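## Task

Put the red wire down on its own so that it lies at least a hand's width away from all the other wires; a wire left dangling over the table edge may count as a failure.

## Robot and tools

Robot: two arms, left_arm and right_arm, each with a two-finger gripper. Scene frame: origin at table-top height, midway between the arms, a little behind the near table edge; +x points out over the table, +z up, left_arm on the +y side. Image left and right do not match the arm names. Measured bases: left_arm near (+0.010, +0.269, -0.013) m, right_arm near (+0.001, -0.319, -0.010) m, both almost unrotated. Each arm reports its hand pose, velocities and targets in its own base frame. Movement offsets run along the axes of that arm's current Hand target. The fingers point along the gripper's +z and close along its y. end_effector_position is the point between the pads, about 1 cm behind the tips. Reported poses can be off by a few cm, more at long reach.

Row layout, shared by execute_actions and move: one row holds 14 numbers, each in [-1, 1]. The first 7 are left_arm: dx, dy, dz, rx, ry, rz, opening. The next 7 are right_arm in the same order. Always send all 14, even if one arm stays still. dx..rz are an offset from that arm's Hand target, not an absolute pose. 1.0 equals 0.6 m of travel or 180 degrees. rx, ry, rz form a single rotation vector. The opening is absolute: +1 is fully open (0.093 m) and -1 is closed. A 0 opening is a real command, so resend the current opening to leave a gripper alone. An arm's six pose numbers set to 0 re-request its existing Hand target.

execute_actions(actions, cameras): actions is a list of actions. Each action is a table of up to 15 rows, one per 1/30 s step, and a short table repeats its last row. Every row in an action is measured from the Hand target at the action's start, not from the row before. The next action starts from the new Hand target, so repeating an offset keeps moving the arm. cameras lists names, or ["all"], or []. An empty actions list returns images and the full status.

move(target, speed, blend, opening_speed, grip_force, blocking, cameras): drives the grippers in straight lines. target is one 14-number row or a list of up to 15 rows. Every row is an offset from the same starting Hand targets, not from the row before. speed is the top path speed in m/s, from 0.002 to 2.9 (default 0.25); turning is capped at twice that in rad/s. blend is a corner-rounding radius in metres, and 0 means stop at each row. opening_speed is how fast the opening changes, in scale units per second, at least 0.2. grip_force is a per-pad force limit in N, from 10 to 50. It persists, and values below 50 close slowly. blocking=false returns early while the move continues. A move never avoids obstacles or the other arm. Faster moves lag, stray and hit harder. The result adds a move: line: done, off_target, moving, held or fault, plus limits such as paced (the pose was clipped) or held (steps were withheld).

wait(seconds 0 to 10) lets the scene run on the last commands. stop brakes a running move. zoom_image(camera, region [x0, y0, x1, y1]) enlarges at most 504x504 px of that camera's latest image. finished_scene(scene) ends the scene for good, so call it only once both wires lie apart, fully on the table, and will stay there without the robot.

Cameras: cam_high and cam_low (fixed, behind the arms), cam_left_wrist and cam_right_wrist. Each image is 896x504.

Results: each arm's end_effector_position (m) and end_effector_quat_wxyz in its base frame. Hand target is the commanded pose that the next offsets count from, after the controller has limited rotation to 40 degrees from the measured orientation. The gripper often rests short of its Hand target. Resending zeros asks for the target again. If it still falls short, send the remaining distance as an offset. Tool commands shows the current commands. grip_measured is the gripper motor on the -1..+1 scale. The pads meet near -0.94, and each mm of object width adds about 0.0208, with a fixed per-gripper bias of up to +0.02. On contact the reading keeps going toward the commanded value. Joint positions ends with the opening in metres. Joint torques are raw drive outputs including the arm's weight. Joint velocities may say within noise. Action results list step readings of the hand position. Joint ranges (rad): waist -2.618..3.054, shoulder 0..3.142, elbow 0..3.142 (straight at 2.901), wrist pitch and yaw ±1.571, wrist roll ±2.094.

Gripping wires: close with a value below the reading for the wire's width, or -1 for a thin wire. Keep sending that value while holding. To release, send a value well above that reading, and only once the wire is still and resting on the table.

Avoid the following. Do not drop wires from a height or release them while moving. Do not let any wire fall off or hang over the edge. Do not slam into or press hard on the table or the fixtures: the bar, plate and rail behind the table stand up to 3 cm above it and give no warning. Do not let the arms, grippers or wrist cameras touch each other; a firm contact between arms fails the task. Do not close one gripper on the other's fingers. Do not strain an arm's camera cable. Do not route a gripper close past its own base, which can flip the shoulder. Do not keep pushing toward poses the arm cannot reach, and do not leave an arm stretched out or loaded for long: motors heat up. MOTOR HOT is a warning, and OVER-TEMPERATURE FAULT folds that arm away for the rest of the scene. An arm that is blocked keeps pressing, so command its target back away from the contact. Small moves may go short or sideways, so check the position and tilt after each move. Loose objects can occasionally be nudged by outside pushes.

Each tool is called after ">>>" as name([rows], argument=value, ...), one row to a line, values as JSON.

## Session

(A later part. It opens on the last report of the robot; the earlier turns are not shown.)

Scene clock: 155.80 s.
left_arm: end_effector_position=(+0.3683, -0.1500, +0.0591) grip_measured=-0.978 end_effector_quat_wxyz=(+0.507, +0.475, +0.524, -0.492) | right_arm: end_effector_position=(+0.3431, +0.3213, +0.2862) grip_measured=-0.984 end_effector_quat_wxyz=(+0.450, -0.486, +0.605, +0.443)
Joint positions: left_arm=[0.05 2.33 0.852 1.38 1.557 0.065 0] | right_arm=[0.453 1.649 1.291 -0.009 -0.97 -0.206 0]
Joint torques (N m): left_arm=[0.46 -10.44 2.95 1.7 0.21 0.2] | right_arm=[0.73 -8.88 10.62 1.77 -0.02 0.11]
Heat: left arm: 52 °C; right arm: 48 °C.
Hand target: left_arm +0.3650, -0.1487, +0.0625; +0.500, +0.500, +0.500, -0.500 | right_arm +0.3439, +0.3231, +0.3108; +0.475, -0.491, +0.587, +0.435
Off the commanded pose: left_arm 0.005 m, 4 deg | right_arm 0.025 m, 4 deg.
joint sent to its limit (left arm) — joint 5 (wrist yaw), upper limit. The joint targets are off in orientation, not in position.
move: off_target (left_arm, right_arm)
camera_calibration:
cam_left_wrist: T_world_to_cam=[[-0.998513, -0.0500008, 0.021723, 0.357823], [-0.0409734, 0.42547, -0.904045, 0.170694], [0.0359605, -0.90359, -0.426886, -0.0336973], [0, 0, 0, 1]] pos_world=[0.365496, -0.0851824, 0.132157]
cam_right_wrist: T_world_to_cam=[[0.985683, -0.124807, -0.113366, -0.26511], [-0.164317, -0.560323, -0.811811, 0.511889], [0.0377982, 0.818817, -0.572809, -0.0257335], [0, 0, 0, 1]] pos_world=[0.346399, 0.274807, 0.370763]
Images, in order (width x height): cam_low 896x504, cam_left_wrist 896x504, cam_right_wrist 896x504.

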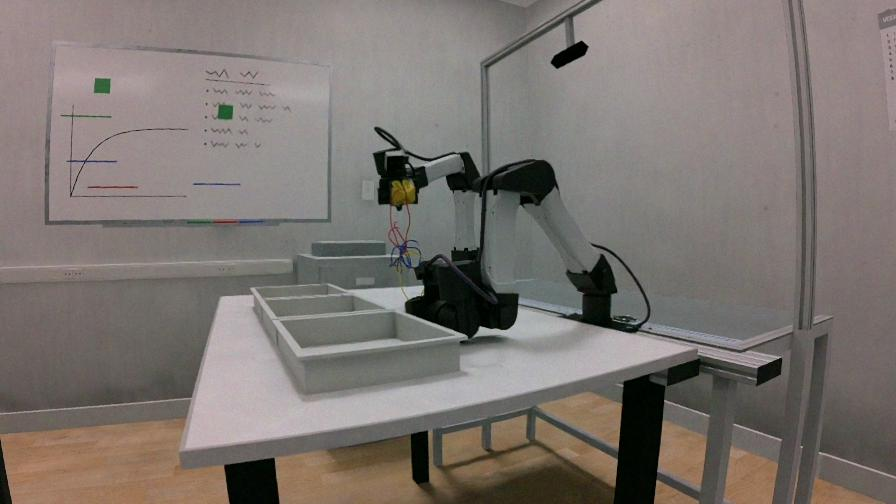

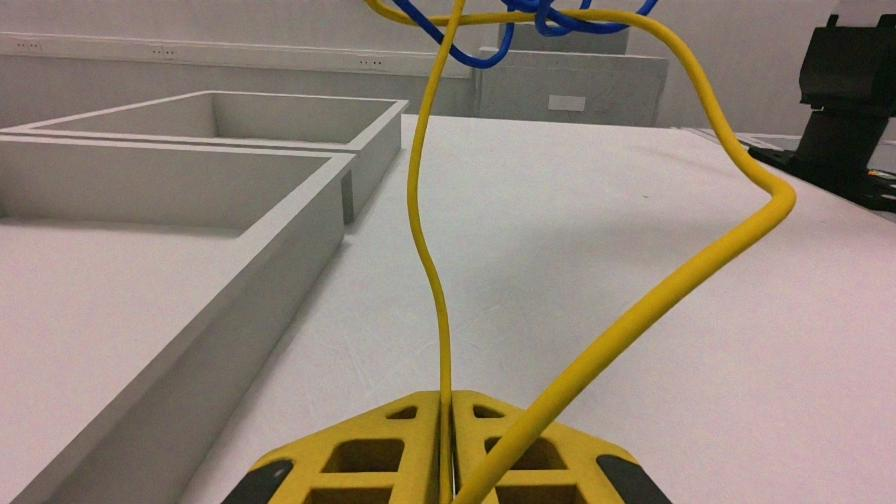

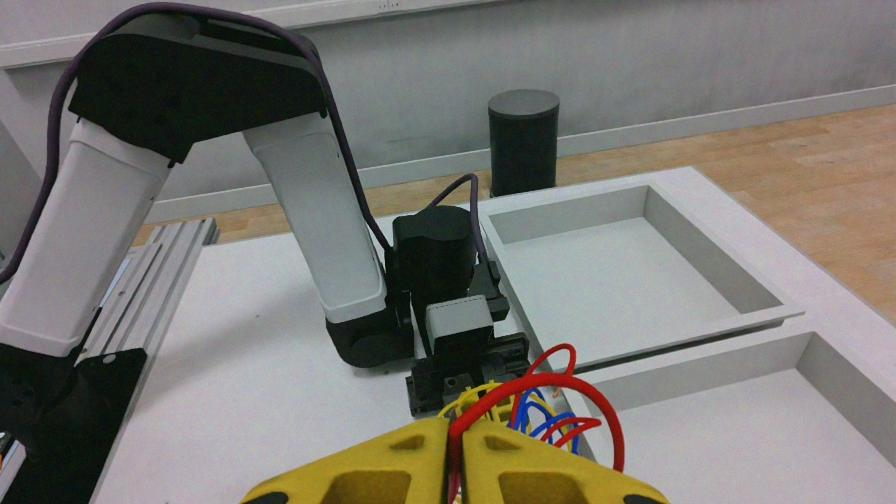

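>>> move(target=[0,0,0,0,0,0,-1, -0.1,0,0,0,0,0,-1], cameras=["cam_left_wrist","cam_low","cam_right_wrist"], speed=0.06)

>>> zoom_image(camera="cam_low", region=[340, 160, 460, 300])

Scene clock: 164.30 s.
left_arm: end_effector_position=(+0.3682, -0.1500, +0.0591) grip_measured=-0.978 end_effector_quat_wxyz=(+0.507, +0.475, +0.524, -0.492) | right_arm: end_effector_position=(+0.3446, +0.3296, +0.3572) grip_measured=-0.984 end_effector_quat_wxyz=(+0.460, -0.488, +0.597, +0.440)
Joint positions: left_arm=[0.05 2.33 0.852 1.38 1.557 0.065 0] | right_arm=[0.472 1.665 1.571 -0.239 -0.951 -0.195 0]
Joint torques (N m): left_arm=[0.57 -10.43 3.26 1.72 0.19 0.18] | right_arm=[0.51 -6.74 10.4 1.7 -0.02 0.04]
Heat: left arm: 54 °C; right arm: 49 °C.
Hand target: left_arm +0.3651, -0.1492, +0.0624; +0.514, +0.485, +0.515, -0.485 (not the last commanded pose) | right_arm +0.3479, +0.3328, +0.3699; +0.475, -0.491, +0.587, +0.435
Off the commanded pose: left_arm 0.005 m, 4 deg | right_arm 0.014 m, 2 deg.
joint sent to its limit (left arm) — joint 5 (wrist yaw), upper limit.
move: off_target (left_arm, right_arm)
camera_calibration:
cam_left_wrist: T_world_to_cam=[[-0.998554, -0.0491918, 0.0216687, 0.357916], [-0.0405754, 0.425399, -0.904096, 0.170549], [0.0352562, -0.903668, -0.42678, -0.0334606], [0, 0, 0, 1]] pos_world=[0.365499, -0.0851823, 0.132157]
cam_right_wrist: T_world_to_cam=[[0.987924, -0.12502, -0.0915201, -0.265994], [-0.145851, -0.551082, -0.821606, 0.568513], [0.0522823, 0.825033, -0.562661, -0.00258482], [0, 0, 0, 1]] pos_world=[0.345836, 0.282175, 0.441296]
Images, in order (width x height): cam_low 896x504, cam_left_wrist 896x504, cam_right_wrist 896x504.

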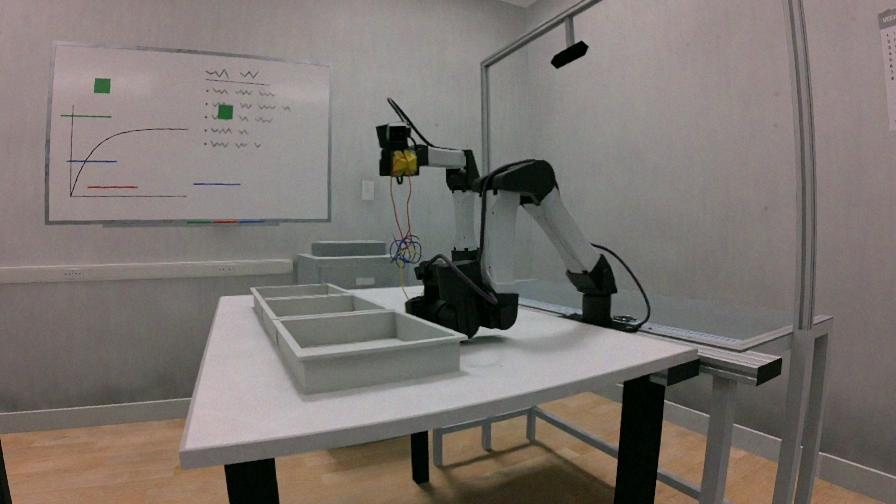

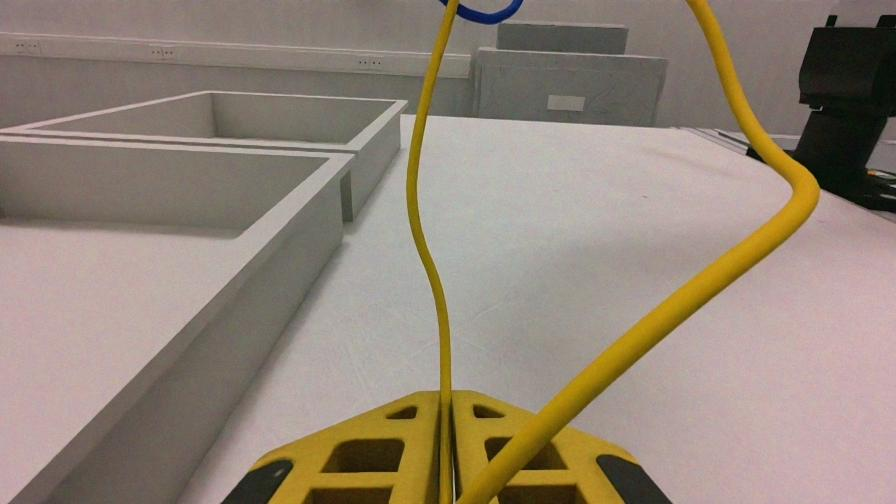

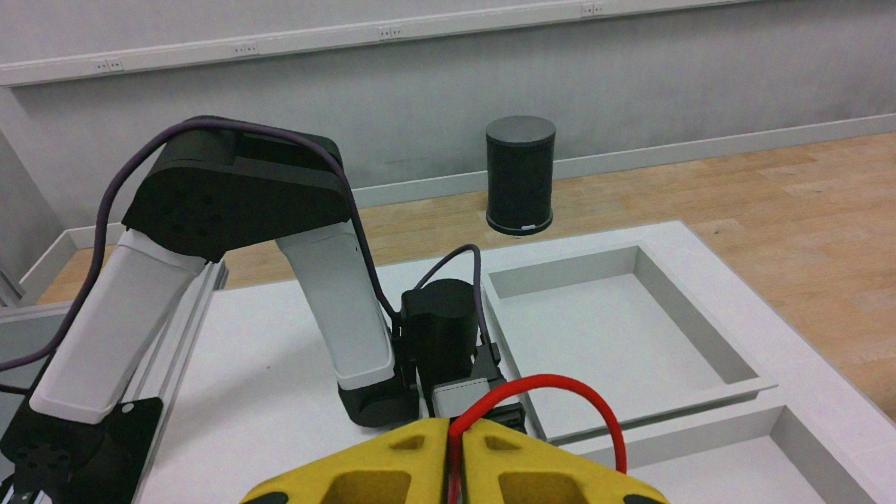

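Scaled by 3.600 from the camera's 896x504 image, which has a finer 1280x720 frame.

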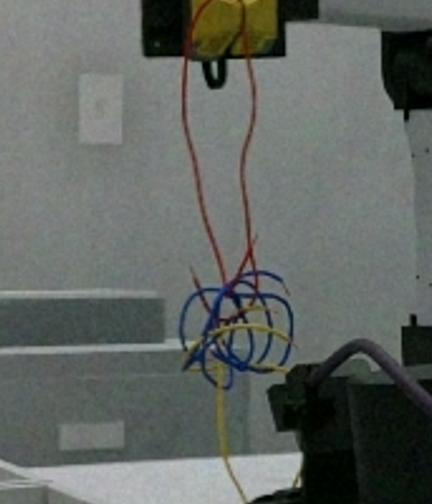

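>>> move(target=[0,0,0,0,0,0,-1, -0.1,0,0,0,0,0,-1], cameras=["cam_left_wrist","cam_low","cam_right_wrist"], speed=0.05)

>>> zoom_image(camera="cam_low", region=[340, 140, 460, 300])

Scene clock: 169.67 s.
left_arm: end_effector_position=(+0.3682, -0.1500, +0.0591) grip_measured=-0.978 end_effector_quat_wxyz=(+0.507, +0.475, +0.524, -0.492) | right_arm: end_effector_position=(+0.3501, +0.3401, +0.4177) grip_measured=-0.984 end_effector_quat_wxyz=(+0.461, -0.488, +0.597, +0.440)
Joint positions: left_arm=[0.05 2.33 0.852 1.38 1.557 0.065 0] | right_arm=[0.49 1.771 1.941 -0.493 -0.933 -0.185 0]
Joint torques (N m): left_arm=[0.5 -10.48 3.07 1.71 0.18 0.19] | right_arm=[0.79 -7.05 9.65 1.72 0 0.04]
Heat: left arm: 55 °C; right arm: 50 °C.
Hand target: left_arm +0.3651, -0.1492, +0.0624; +0.514, +0.485, +0.515, -0.485 | right_arm +0.3519, +0.3426, +0.4290; +0.475, -0.491, +0.587, +0.435
Off the commanded pose: left_arm 0.005 m, 2 deg | right_arm 0.012 m, 2 deg.
joint sent to its limit (left arm) — joint 5 (wrist yaw), upper limit. The joint targets still meet the commanded pose.
move: off_target (right_arm)
camera_calibration:
cam_left_wrist: T_world_to_cam=[[-0.998554, -0.0491918, 0.0216687, 0.357916], [-0.0405754, 0.425399, -0.904096, 0.170549], [0.0352562, -0.903668, -0.42678, -0.0334606], [0, 0, 0, 1]] pos_world=[0.365499, -0.0851823, 0.132157]
cam_right_wrist: T_world_to_cam=[[0.988076, -0.125381, -0.089366, -0.265416], [-0.144241, -0.55073, -0.822126, 0.624318], [0.0538624, 0.825212, -0.562248, 0.0217874], [0, 0, 0, 1]] pos_world=[0.35113, 0.292574, 0.501799]
Images, in order (width x height): cam_low 896x504, cam_left_wrist 896x504, cam_right_wrist 896x504.

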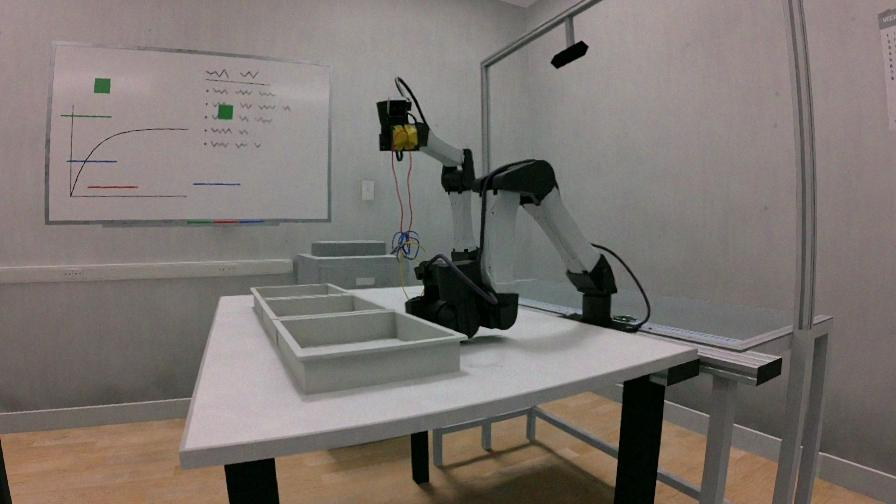

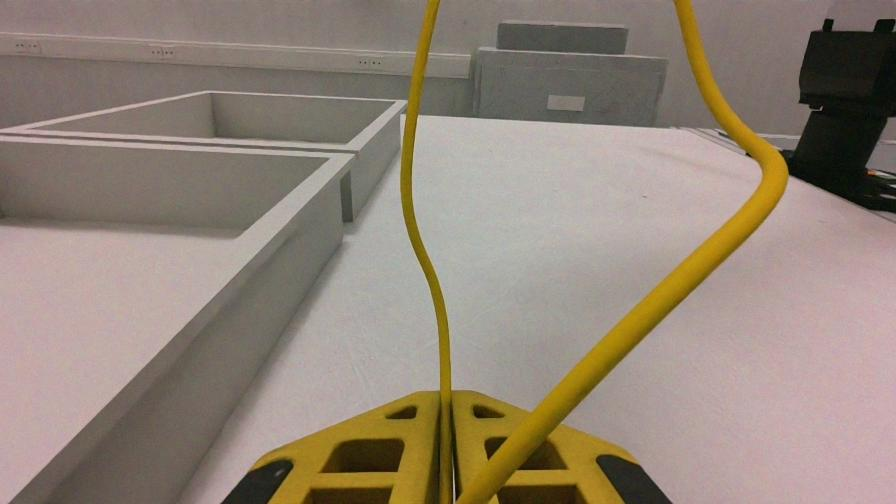

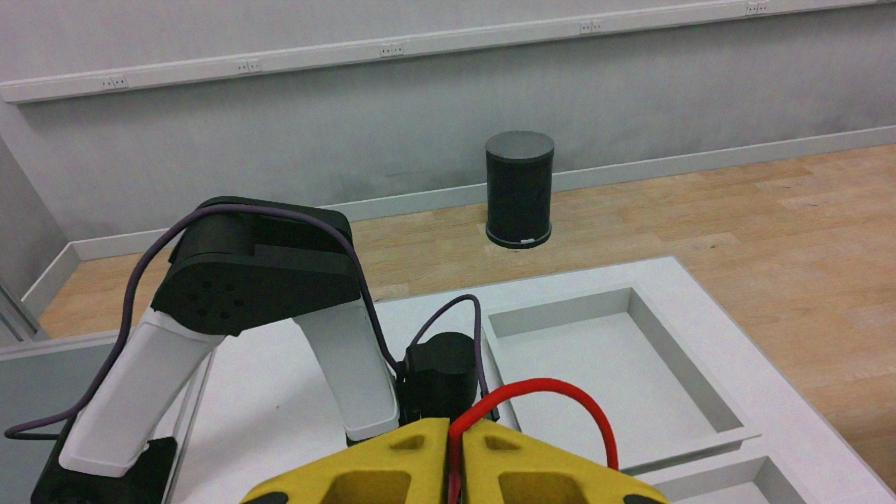

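Scaled by 3.150 from the camera's 896x504 image, which has a finer 1280x720 frame.

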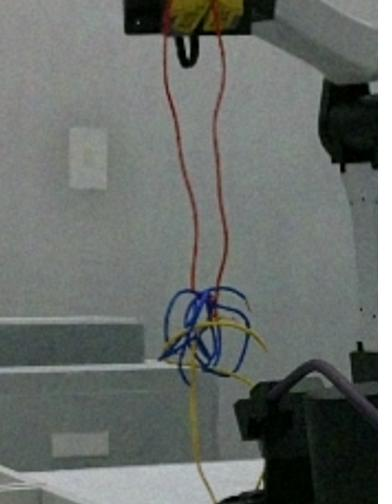

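>>> move(target=[0,0,0,0,0,0,-1, -0.08,0,0,0,0,0,-1], cameras=["cam_left_wrist","cam_low"], speed=0.05)

>>> zoom_image(camera="cam_low", region=[340, 120, 480, 300])

Scene clock: 175.60 s.
left_arm: end_effector_position=(+0.3682, -0.1500, +0.0591) grip_measured=-0.978 end_effector_quat_wxyz=(+0.507, +0.475, +0.524, -0.492) | right_arm: end_effector_position=(+0.3543, +0.3486, +0.4689) grip_measured=-0.984 end_effector_quat_wxyz=(+0.462, -0.487, +0.595, +0.441)
Joint positions: left_arm=[0.05 2.33 0.852 1.38 1.557 0.065 0] | right_arm=[0.504 1.958 2.428 -0.778 -0.92 -0.173 0]
Joint torques (N m): left_arm=[0.38 -10.54 3.23 1.71 0.18 0.18] | right_arm=[0.46 -7.21 8.91 1.71 -0.03 0]
Heat: left arm: 55 °C; right arm: 50 °C.
Hand target: left_arm +0.3651, -0.1492, +0.0624; +0.514, +0.485, +0.515, -0.485 | right_arm +0.3552, +0.3504, +0.4763; +0.475, -0.491, +0.587, +0.435
Off the commanded pose: left_arm 0.005 m, 2 deg | right_arm 0.008 m, 2 deg.
joint sent to its limit (left arm) — joint 5 (wrist yaw), upper limit. The joint targets still meet the commanded pose.
move: done
camera_calibration:
cam_left_wrist: T_world_to_cam=[[-0.998554, -0.0491918, 0.0216687, 0.357916], [-0.0405754, 0.425399, -0.904096, 0.170549], [0.0352562, -0.903668, -0.42678, -0.0334606], [0, 0, 0, 1]] pos_world=[0.365499, -0.0851823, 0.132157]
Images, in order (width x height): cam_low 896x504, cam_left_wrist 896x504.

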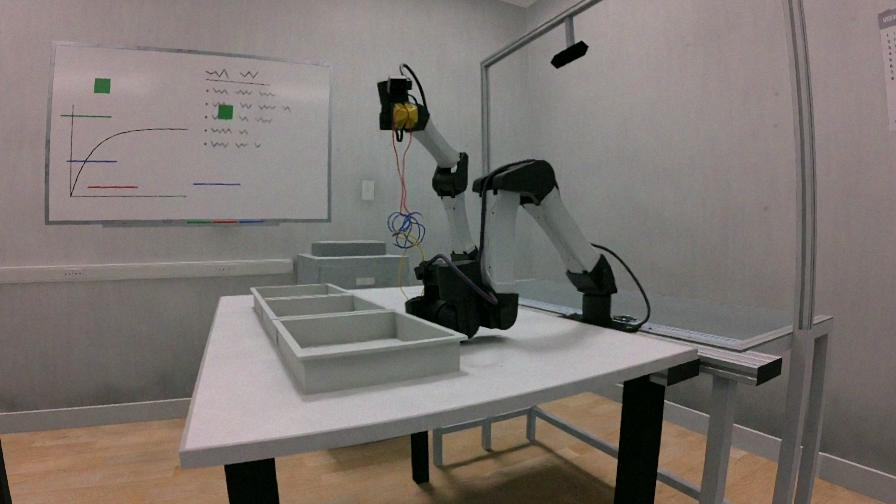

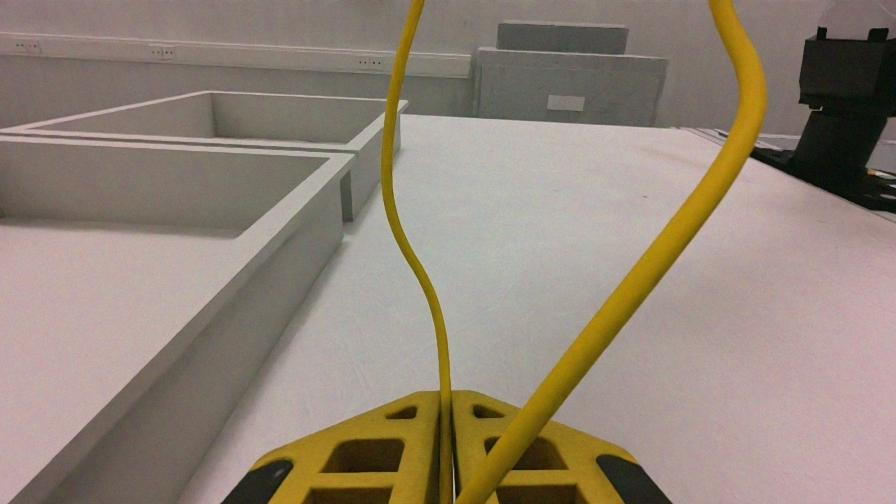

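Scaled by 2.800 from the camera's 896x504 image, which has a finer 1280x720 frame.

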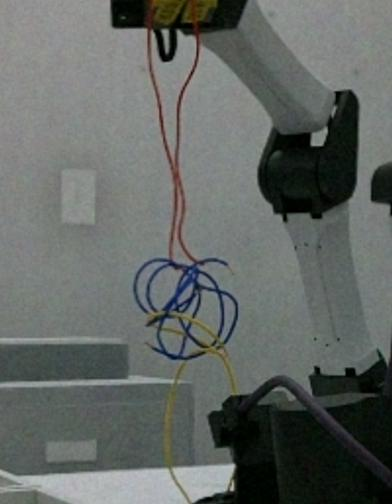

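>>> move(target=[0,0,0,0,0,0,-1, -0.05,0,-0.08,0,0,0,-1], cameras=["cam_left_wrist","cam_low"], speed=0.05)

>>> zoom_image(camera="cam_low", region=[340, 120, 480, 300])

Scene clock: 184.03 s.
left_arm: end_effector_position=(+0.3681, -0.1500, +0.0591) grip_measured=-0.978 end_effector_quat_wxyz=(+0.507, +0.476, +0.524, -0.492) | right_arm: end_effector_position=(+0.3488, +0.3109, +0.5118) grip_measured=-0.984 end_effector_quat_wxyz=(+0.484, -0.482, +0.585, +0.437)
Joint positions: left_arm=[0.05 2.33 0.852 1.38 1.558 0.065 0] | right_arm=[0.424 2.081 2.846 -1.036 -0.981 -0.182 0]
Joint torques (N m): left_arm=[0.46 -10.45 3.04 1.75 0.21 0.17] | right_arm=[-0.64 -6.99 6.31 1.6 -0.28 0.06]
Heat: left arm: 56 °C; right arm: 49 °C.
Hand target: left_arm +0.3650, -0.1492, +0.0624; +0.514, +0.485, +0.515, -0.485 | right_arm +0.3509, +0.3084, +0.5140; +0.475, -0.491, +0.587, +0.435
Off the commanded pose: left_arm 0.005 m, 2 deg | right_arm 0.004 m, 2 deg.
elbow stopped short (right arm): the move would have taken joint 3 (elbow) straighter than the controller allows.
joint sent to its limit (left arm) — joint 5 (wrist yaw), upper limit. The joint targets still meet the commanded pose.
move: done
camera_calibration:
cam_left_wrist: T_world_to_cam=[[-0.998581, -0.0487964, 0.0213059, 0.357908], [-0.0400792, 0.425436, -0.904101, 0.170368], [0.0350526, -0.903672, -0.426788, -0.033382], [0, 0, 0, 1]] pos_world=[0.365399, -0.0851824, 0.132157]
Images, in order (width x height): cam_low 896x504, cam_left_wrist 896x504.

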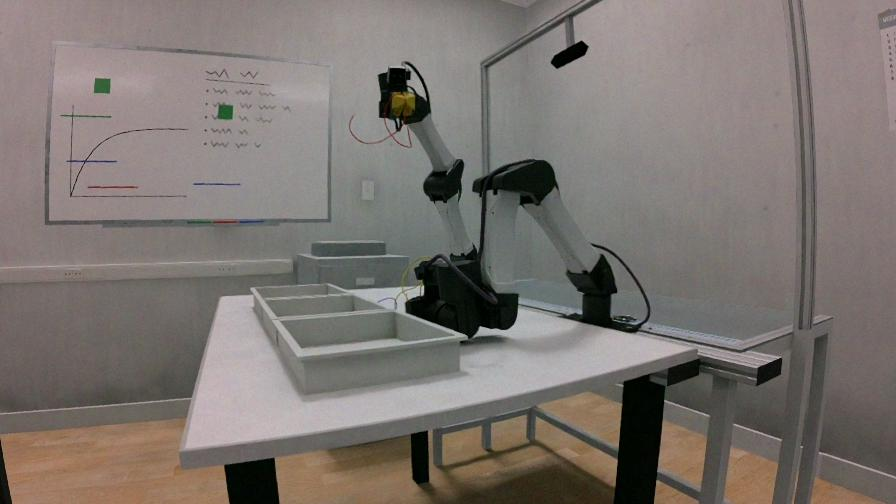

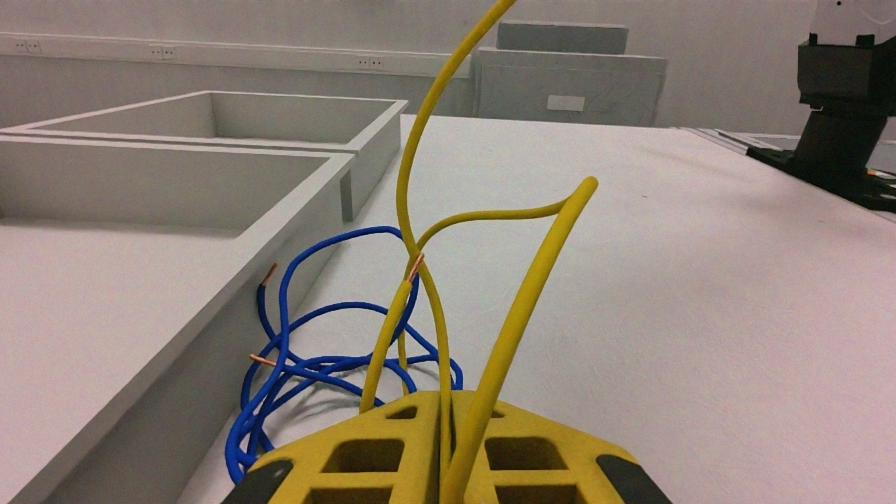

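Scaled by 2.800 from the camera's 896x504 image, which has a finer 1280x720 frame.

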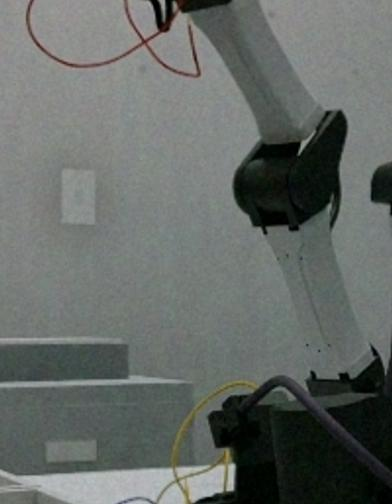

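>>> move([
  [0,0,0,0,0,0,-1, 0.507,0.007,-0.340,0.3227,0.352,0.364,-1],
  [0,0,0,0,0,0,-1, 0.802,-0.006,-0.288,0.3227,0.352,0.364,-1],
], cameras=["all"], speed=0.2, blend=[0.05,0])

Scene clock: 218.80 s.
left_arm: end_effector_position=(+0.3681, -0.1500, +0.0591) grip_measured=-0.978 end_effector_quat_wxyz=(+0.507, +0.476, +0.524, -0.492) | right_arm: end_effector_position=(+0.2953, +0.0652, +0.0728) grip_measured=-0.984 end_effector_quat_wxyz=(-0.005, -0.009, +1.000, +0.006)
Joint positions: left_arm=[0.05 2.33 0.852 1.38 1.558 0.065 0] | right_arm=[0.21 1.719 1.241 -1.1 -0.013 0.193 0]
Joint torques (N m): left_arm=[0.35 -10.52 3.14 1.68 0.21 0.16] | right_arm=[-0.51 -5.72 5.82 0.48 0.2 0.13]
Heat: left arm: 58 °C; right arm: 46 °C.
Hand target: left_arm +0.3650, -0.1492, +0.0624; +0.514, +0.485, +0.515, -0.485 | right_arm +0.2999, +0.0607, +0.0696; +0.001, +0.000, +1.000, +0.000
Off the commanded pose: left_arm 0.005 m, 2 deg | right_arm 0.007 m, 1 deg.
joint sent to its limit (left arm) — joint 5 (wrist yaw), upper limit. The joint targets still meet the commanded pose.
move: done
camera_calibration:
cam_left_wrist: T_world_to_cam=[[-0.998581, -0.0487964, 0.0213059, 0.357908], [-0.0400792, 0.425436, -0.904101, 0.170368], [0.0350526, -0.903672, -0.426788, -0.033382], [0, 0, 0, 1]] pos_world=[0.365399, -0.0851824, 0.132157]
cam_right_wrist: T_world_to_cam=[[0.00556399, -0.999673, -0.0249523, 0.0659135], [-0.912956, -0.0152595, 0.407773, 0.283999], [-0.408021, 0.0205115, -0.912742, 0.272038], [0, 0, 0, 1]] pos_world=[0.369909, 0.0646458, 0.134138]

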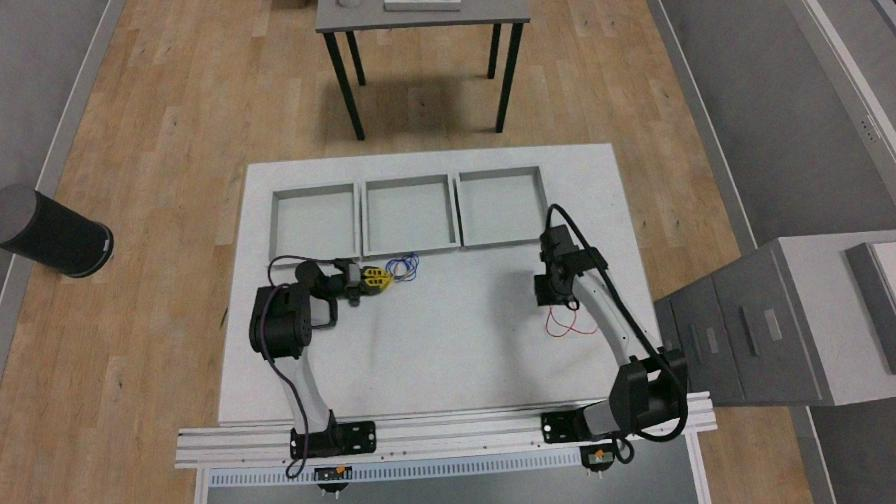

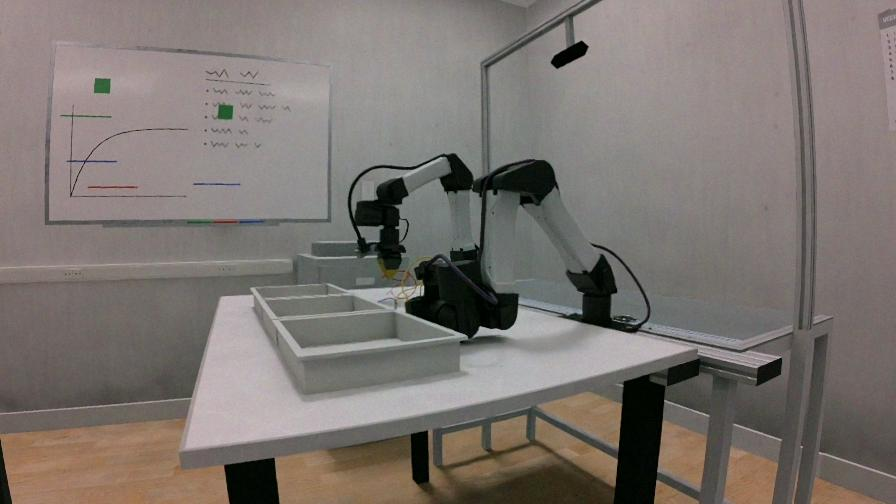

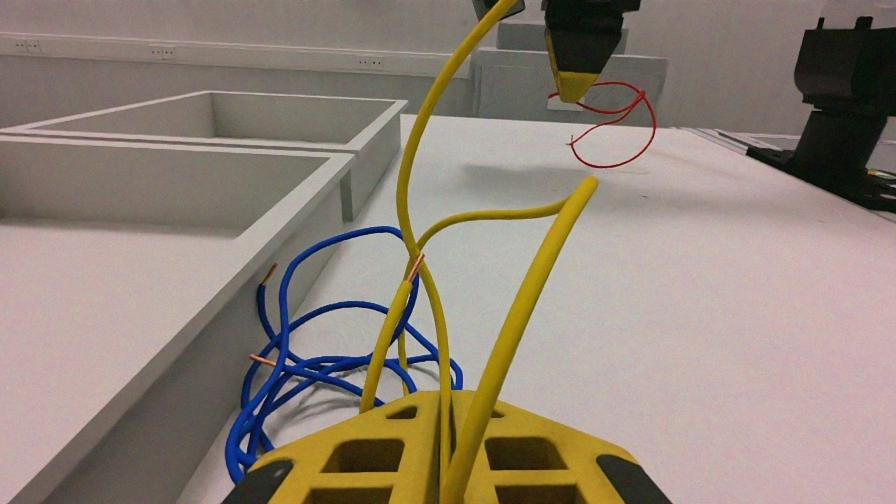

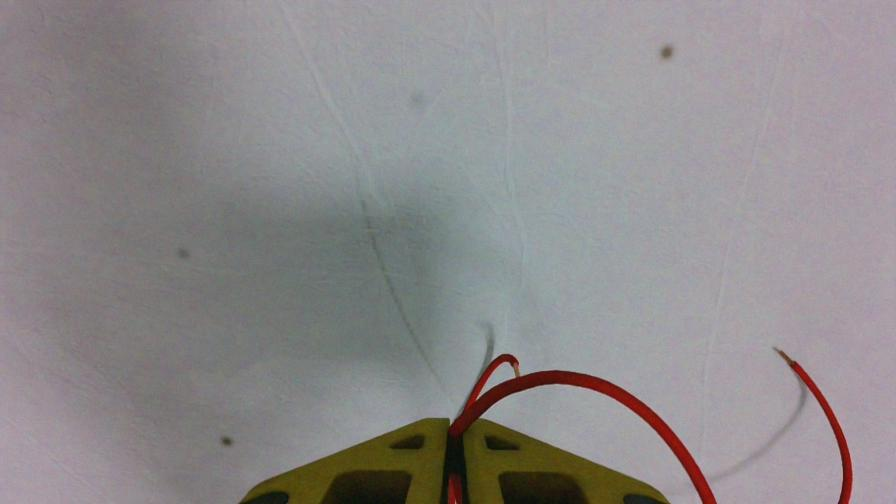

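>>> move(target=[0,0,0,0,0,0,-1, 0,0,0.07,0,0,0,-1], cameras=["cam_left_wrist","cam_right_wrist","cam_high"], speed=0.06)

>>> zoom_image(camera="cam_left_wrist", region=[480, 0, 720, 220])

Scene clock: 225.53 s.
left_arm: end_effector_position=(+0.3681, -0.1500, +0.0591) grip_measured=-0.978 end_effector_quat_wxyz=(+0.507, +0.476, +0.524, -0.492) | right_arm: end_effector_position=(+0.2961, +0.0653, +0.0314) grip_measured=-0.984 end_effector_quat_wxyz=(-0.004, -0.009, +1.000, +0.006)
Joint positions: left_arm=[0.05 2.33 0.852 1.38 1.558 0.065 0] | right_arm=[0.21 1.77 1.129 -0.935 -0.013 0.193 0]
Joint torques (N m): left_arm=[0.4 -10.3 3.17 1.72 0.19 0.15] | right_arm=[-0.77 -6.23 5.45 0.55 0.11 0.15]
Heat: left arm: 59 °C; right arm: 46 °C.
Hand target: left_arm +0.3650, -0.1492, +0.0624; +0.514, +0.485, +0.515, -0.485 | right_arm +0.3000, +0.0607, +0.0277; +0.001, +0.000, +1.000, +0.000
Off the commanded pose: left_arm 0.005 m, 2 deg | right_arm 0.007 m, 1 deg.
joint sent to its limit (left arm) — joint 5 (wrist yaw), upper limit. The joint targets still meet the commanded pose.
move: done
camera_calibration:
cam_left_wrist: T_world_to_cam=[[-0.998581, -0.0487964, 0.0213059, 0.357908], [-0.0400792, 0.425436, -0.904101, 0.170368], [0.0350526, -0.903672, -0.426788, -0.033382], [0, 0, 0, 1]] pos_world=[0.365399, -0.0851824, 0.132157]
cam_right_wrist: T_world_to_cam=[[0.00558002, -0.999671, -0.0250294, 0.0649827], [-0.913902, -0.0152577, 0.405647, 0.301985], [-0.405895, 0.0206109, -0.913687, 0.234016], [0, 0, 0, 1]] pos_world=[0.370608, 0.0647456, 0.0929445]
Images, in order (width x height): cam_high 896x504, cam_left_wrist 896x504, cam_right_wrist 896x504.

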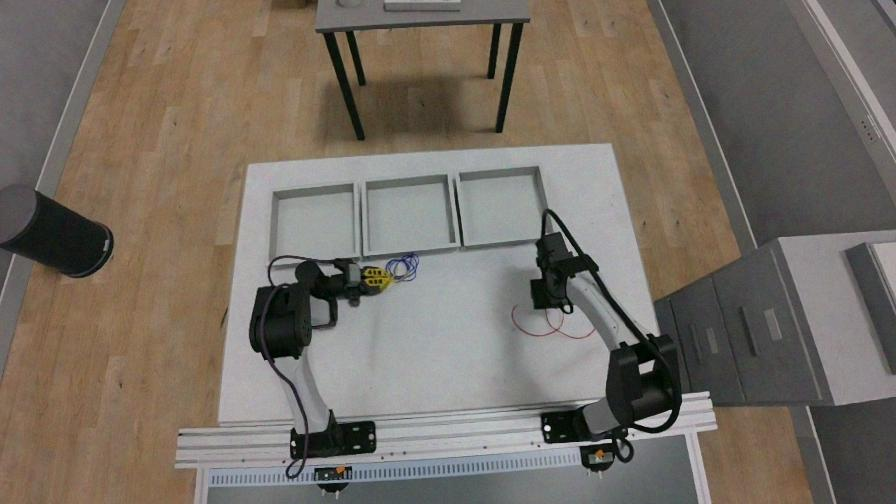

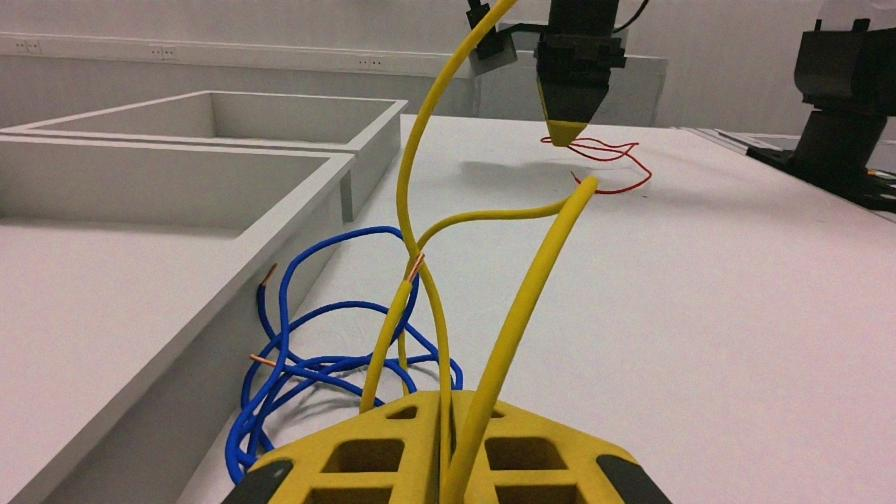

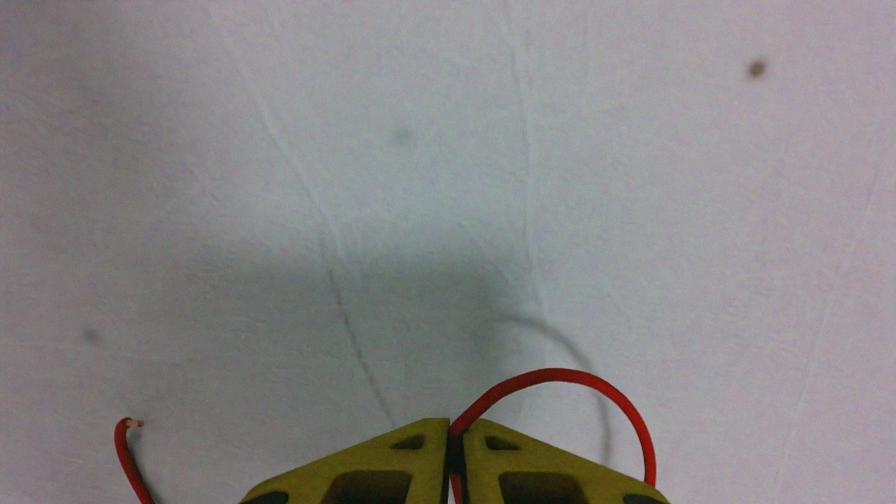

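Scaled by 2.100 from the camera's 896x504 image, which has a finer 1280x720 frame.

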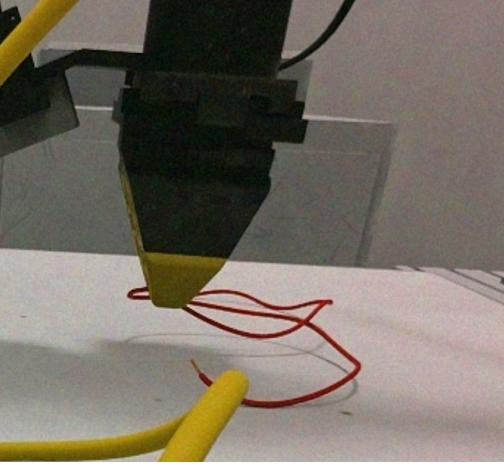

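>>> move(target=[0,0,0,0,0,0,-1, 0,0,0.018,0,0,0,-1], cameras=["cam_left_wrist","cam_right_wrist"], speed=0.03)

>>> zoom_image(camera="cam_left_wrist", region=[480, 0, 720, 220])

Scene clock: 231.93 s.
left_arm: end_effector_position=(+0.3681, -0.1500, +0.0591) grip_measured=-0.978 end_effector_quat_wxyz=(+0.507, +0.476, +0.524, -0.492) | right_arm: end_effector_position=(+0.2964, +0.0654, +0.0211) grip_measured=-0.984 end_effector_quat_wxyz=(-0.003, -0.009, +1.000, +0.006)
Joint positions: left_arm=[0.05 2.33 0.852 1.38 1.558 0.065 0] | right_arm=[0.21 1.786 1.104 -0.893 -0.013 0.193 0]
Joint torques (N m): left_arm=[0.42 -10.48 3.17 1.73 0.16 0.16] | right_arm=[-0.81 -5.97 5.56 0.52 0.19 0.15]
Heat: left arm: 59 °C; right arm: 46 °C.
Hand target: left_arm +0.3650, -0.1492, +0.0624; +0.514, +0.485, +0.515, -0.485 | right_arm +0.2999, +0.0607, +0.0168; +0.001, +0.000, +1.000, +0.000
Off the commanded pose: left_arm 0.005 m, 2 deg | right_arm 0.007 m, 1 deg.
joint sent to its limit (left arm) — joint 5 (wrist yaw), upper limit. The joint targets still meet the commanded pose.
move: done
camera_calibration:
cam_left_wrist: T_world_to_cam=[[-0.998581, -0.0487964, 0.0213059, 0.357908], [-0.0400792, 0.425436, -0.904101, 0.170368], [0.0350526, -0.903672, -0.426788, -0.033382], [0, 0, 0, 1]] pos_world=[0.365399, -0.0851824, 0.132157]
cam_right_wrist: T_world_to_cam=[[0.00561437, -0.999665, -0.0252475, 0.0647313], [-0.914339, -0.0153552, 0.404658, 0.306554], [-0.404911, 0.0208129, -0.914119, 0.224437], [0, 0, 0, 1]] pos_world=[0.370808, 0.0647456, 0.0827473]
Images, in order (width x height): cam_left_wrist 896x504, cam_right_wrist 896x504.

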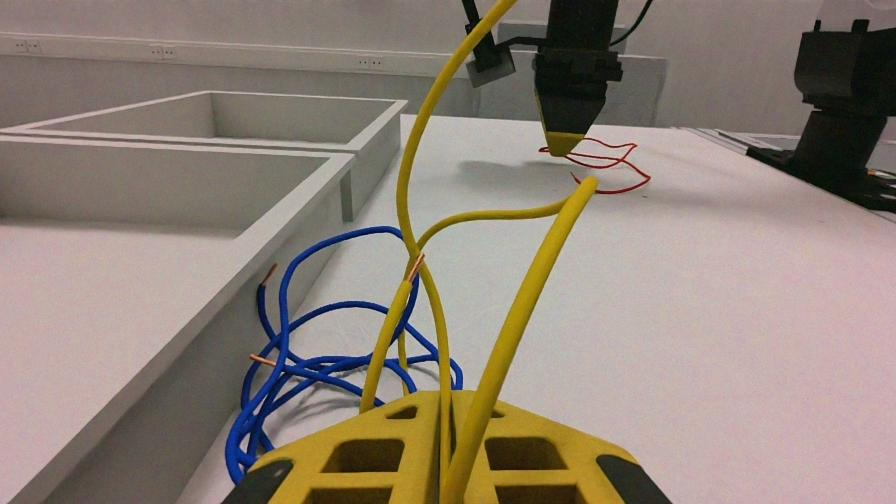

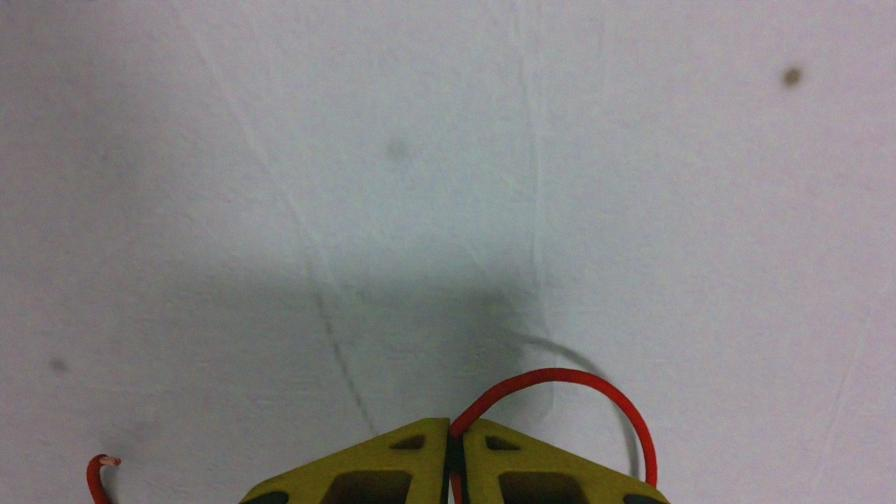

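Scaled by 2.100 from the camera's 896x504 image, which has a finer 1280x720 frame.

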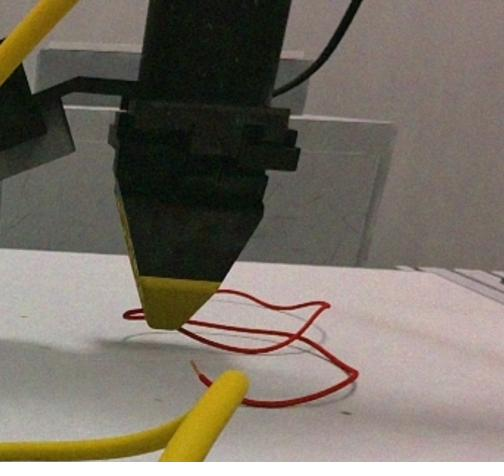

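>>> move(target=[0,0,0,0,0,0,-1, 0,0,0.004,0,0,0,-0.5], cameras=["cam_left_wrist","cam_right_wrist"], speed=0.03, opening_speed=0.4)

Scene clock: 236.73 s.
left_arm: end_effector_position=(+0.3681, -0.1500, +0.0591) grip_measured=-0.978 end_effector_quat_wxyz=(+0.507, +0.476, +0.524, -0.492) | right_arm: end_effector_position=(+0.2972, +0.0655, +0.0200) grip_measured=-0.501 end_effector_quat_wxyz=(-0.001, -0.009, +1.000, +0.006)
Joint positions: left_arm=[0.05 2.33 0.852 1.38 1.558 0.065 0] | right_arm=[0.21 1.786 1.099 -0.882 -0.013 0.193 0.021]
Joint torques (N m): left_arm=[0.4 -10.58 3.14 1.71 0.18 0.14] | right_arm=[-0.58 -5.27 5.23 0.58 0.14 0.15]
Heat: left arm: 59 °C; right arm: 45 °C.
Hand target: left_arm +0.3650, -0.1492, +0.0624; +0.514, +0.485, +0.515, -0.485 | right_arm +0.3000, +0.0607, +0.0145; +0.001, +0.000, +1.000, +0.000
Off the commanded pose: left_arm 0.005 m, 2 deg | right_arm 0.008 m, 1 deg.
joint sent to its limit (left arm) — joint 5 (wrist yaw), upper limit. The joint targets still meet the commanded pose.
move: done
camera_calibration:
cam_left_wrist: T_world_to_cam=[[-0.998581, -0.0487964, 0.0213059, 0.357908], [-0.0400792, 0.425436, -0.904101, 0.170368], [0.0350526, -0.903672, -0.426788, -0.033382], [0, 0, 0, 1]] pos_world=[0.365399, -0.0851824, 0.132157]
cam_right_wrist: T_world_to_cam=[[0.00575203, -0.999634, -0.0264255, 0.0648522], [-0.916431, -0.0158442, 0.39988, 0.308438], [-0.400152, 0.021917, -0.916187, 0.222209], [0, 0, 0, 1]] pos_world=[0.371207, 0.0648453, 0.0819606]
Images, in order (width x height): cam_left_wrist 896x504, cam_right_wrist 896x504.

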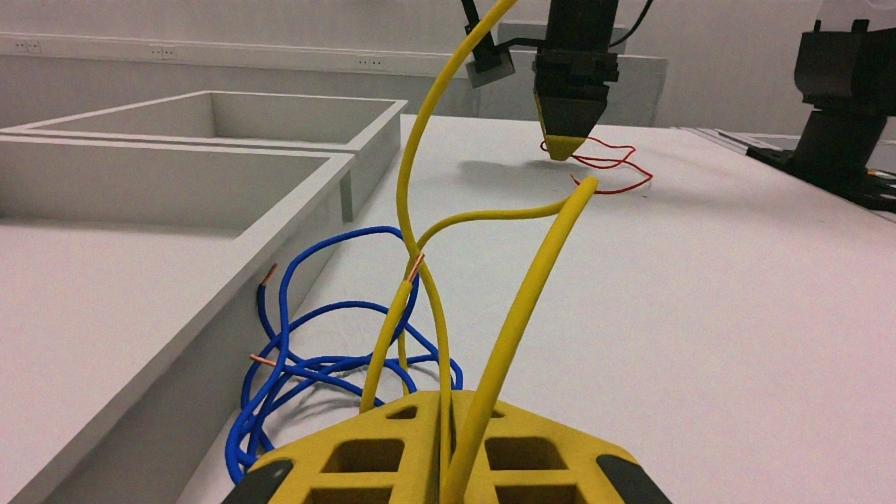

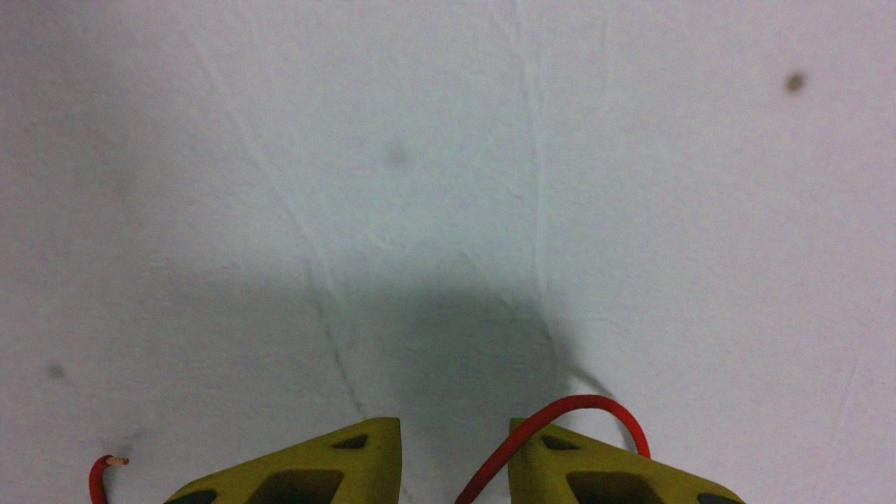

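>>> move(target=[0,0,0,0,0,0,-1, 0,0,-0.1,0,0,0,-0.5], cameras=["cam_left_wrist","cam_right_wrist"], speed=0.05)

Scene clock: 245.00 s.
left_arm: end_effector_position=(+0.3681, -0.1500, +0.0591) grip_measured=-0.978 end_effector_quat_wxyz=(+0.507, +0.476, +0.524, -0.492) | right_arm: end_effector_position=(+0.2895, +0.0639, +0.0571) grip_measured=-0.501 end_effector_quat_wxyz=(-0.029, -0.008, +1.000, +0.001)
Joint positions: left_arm=[0.05 2.33 0.852 1.38 1.558 0.065 0] | right_arm=[0.21 1.758 1.221 -1.091 -0.013 0.193 0.021]
Joint torques (N m): left_arm=[0.4 -10.41 3.07 1.69 0.21 0.17] | right_arm=[-0.7 -9.74 8.54 0.17 0.24 0.17]
Heat: left arm: 59 °C; right arm: 45 °C.
Hand target: left_arm +0.3650, -0.1492, +0.0624; +0.514, +0.485, +0.515, -0.485 | right_arm +0.2999, +0.0607, +0.0744; +0.001, +0.000, +1.000, +0.000
Off the commanded pose: left_arm 0.005 m, 2 deg | right_arm 0.021 m, 4 deg.
joint sent to its limit (left arm) — joint 5 (wrist yaw), upper limit. The joint targets still meet the commanded pose.
move: off_target (right_arm)
camera_calibration:
cam_left_wrist: T_world_to_cam=[[-0.998581, -0.0487964, 0.0213059, 0.357908], [-0.0400792, 0.425436, -0.904101, 0.170368], [0.0350526, -0.903672, -0.426788, -0.033382], [0, 0, 0, 1]] pos_world=[0.365399, -0.0851824, 0.132157]
cam_right_wrist: T_world_to_cam=[[0.00416686, -0.999886, -0.0144995, 0.0640731], [-0.892129, -0.0102675, 0.451664, 0.276271], [-0.451762, 0.0110534, -0.89207, 0.267429], [0, 0, 0, 1]] pos_world=[0.367017, 0.0639464, 0.114713]
Images, in order (width x height): cam_left_wrist 896x504, cam_right_wrist 896x504.

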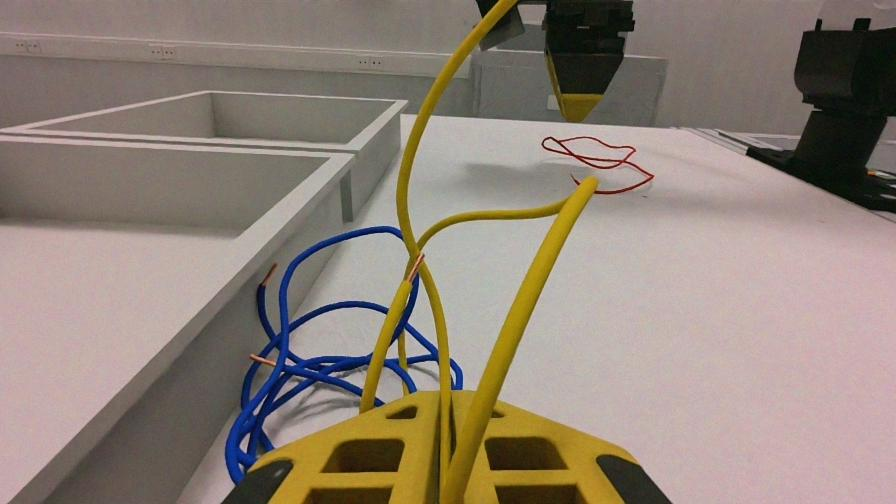

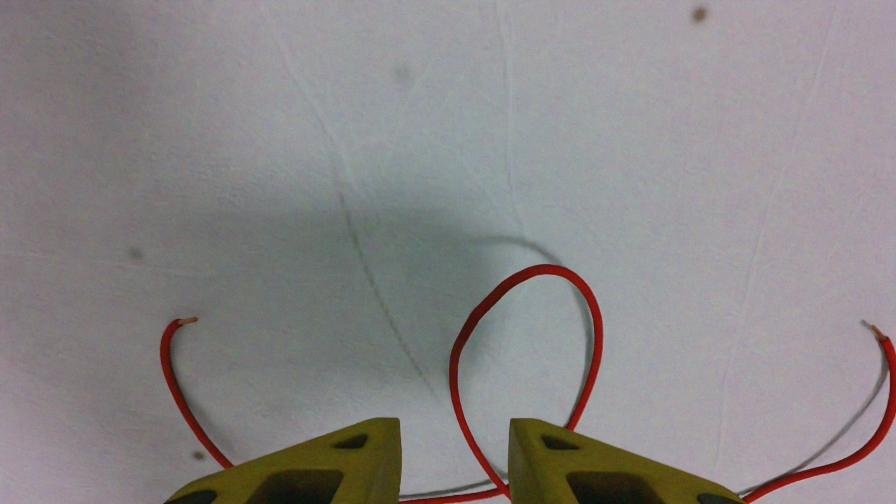

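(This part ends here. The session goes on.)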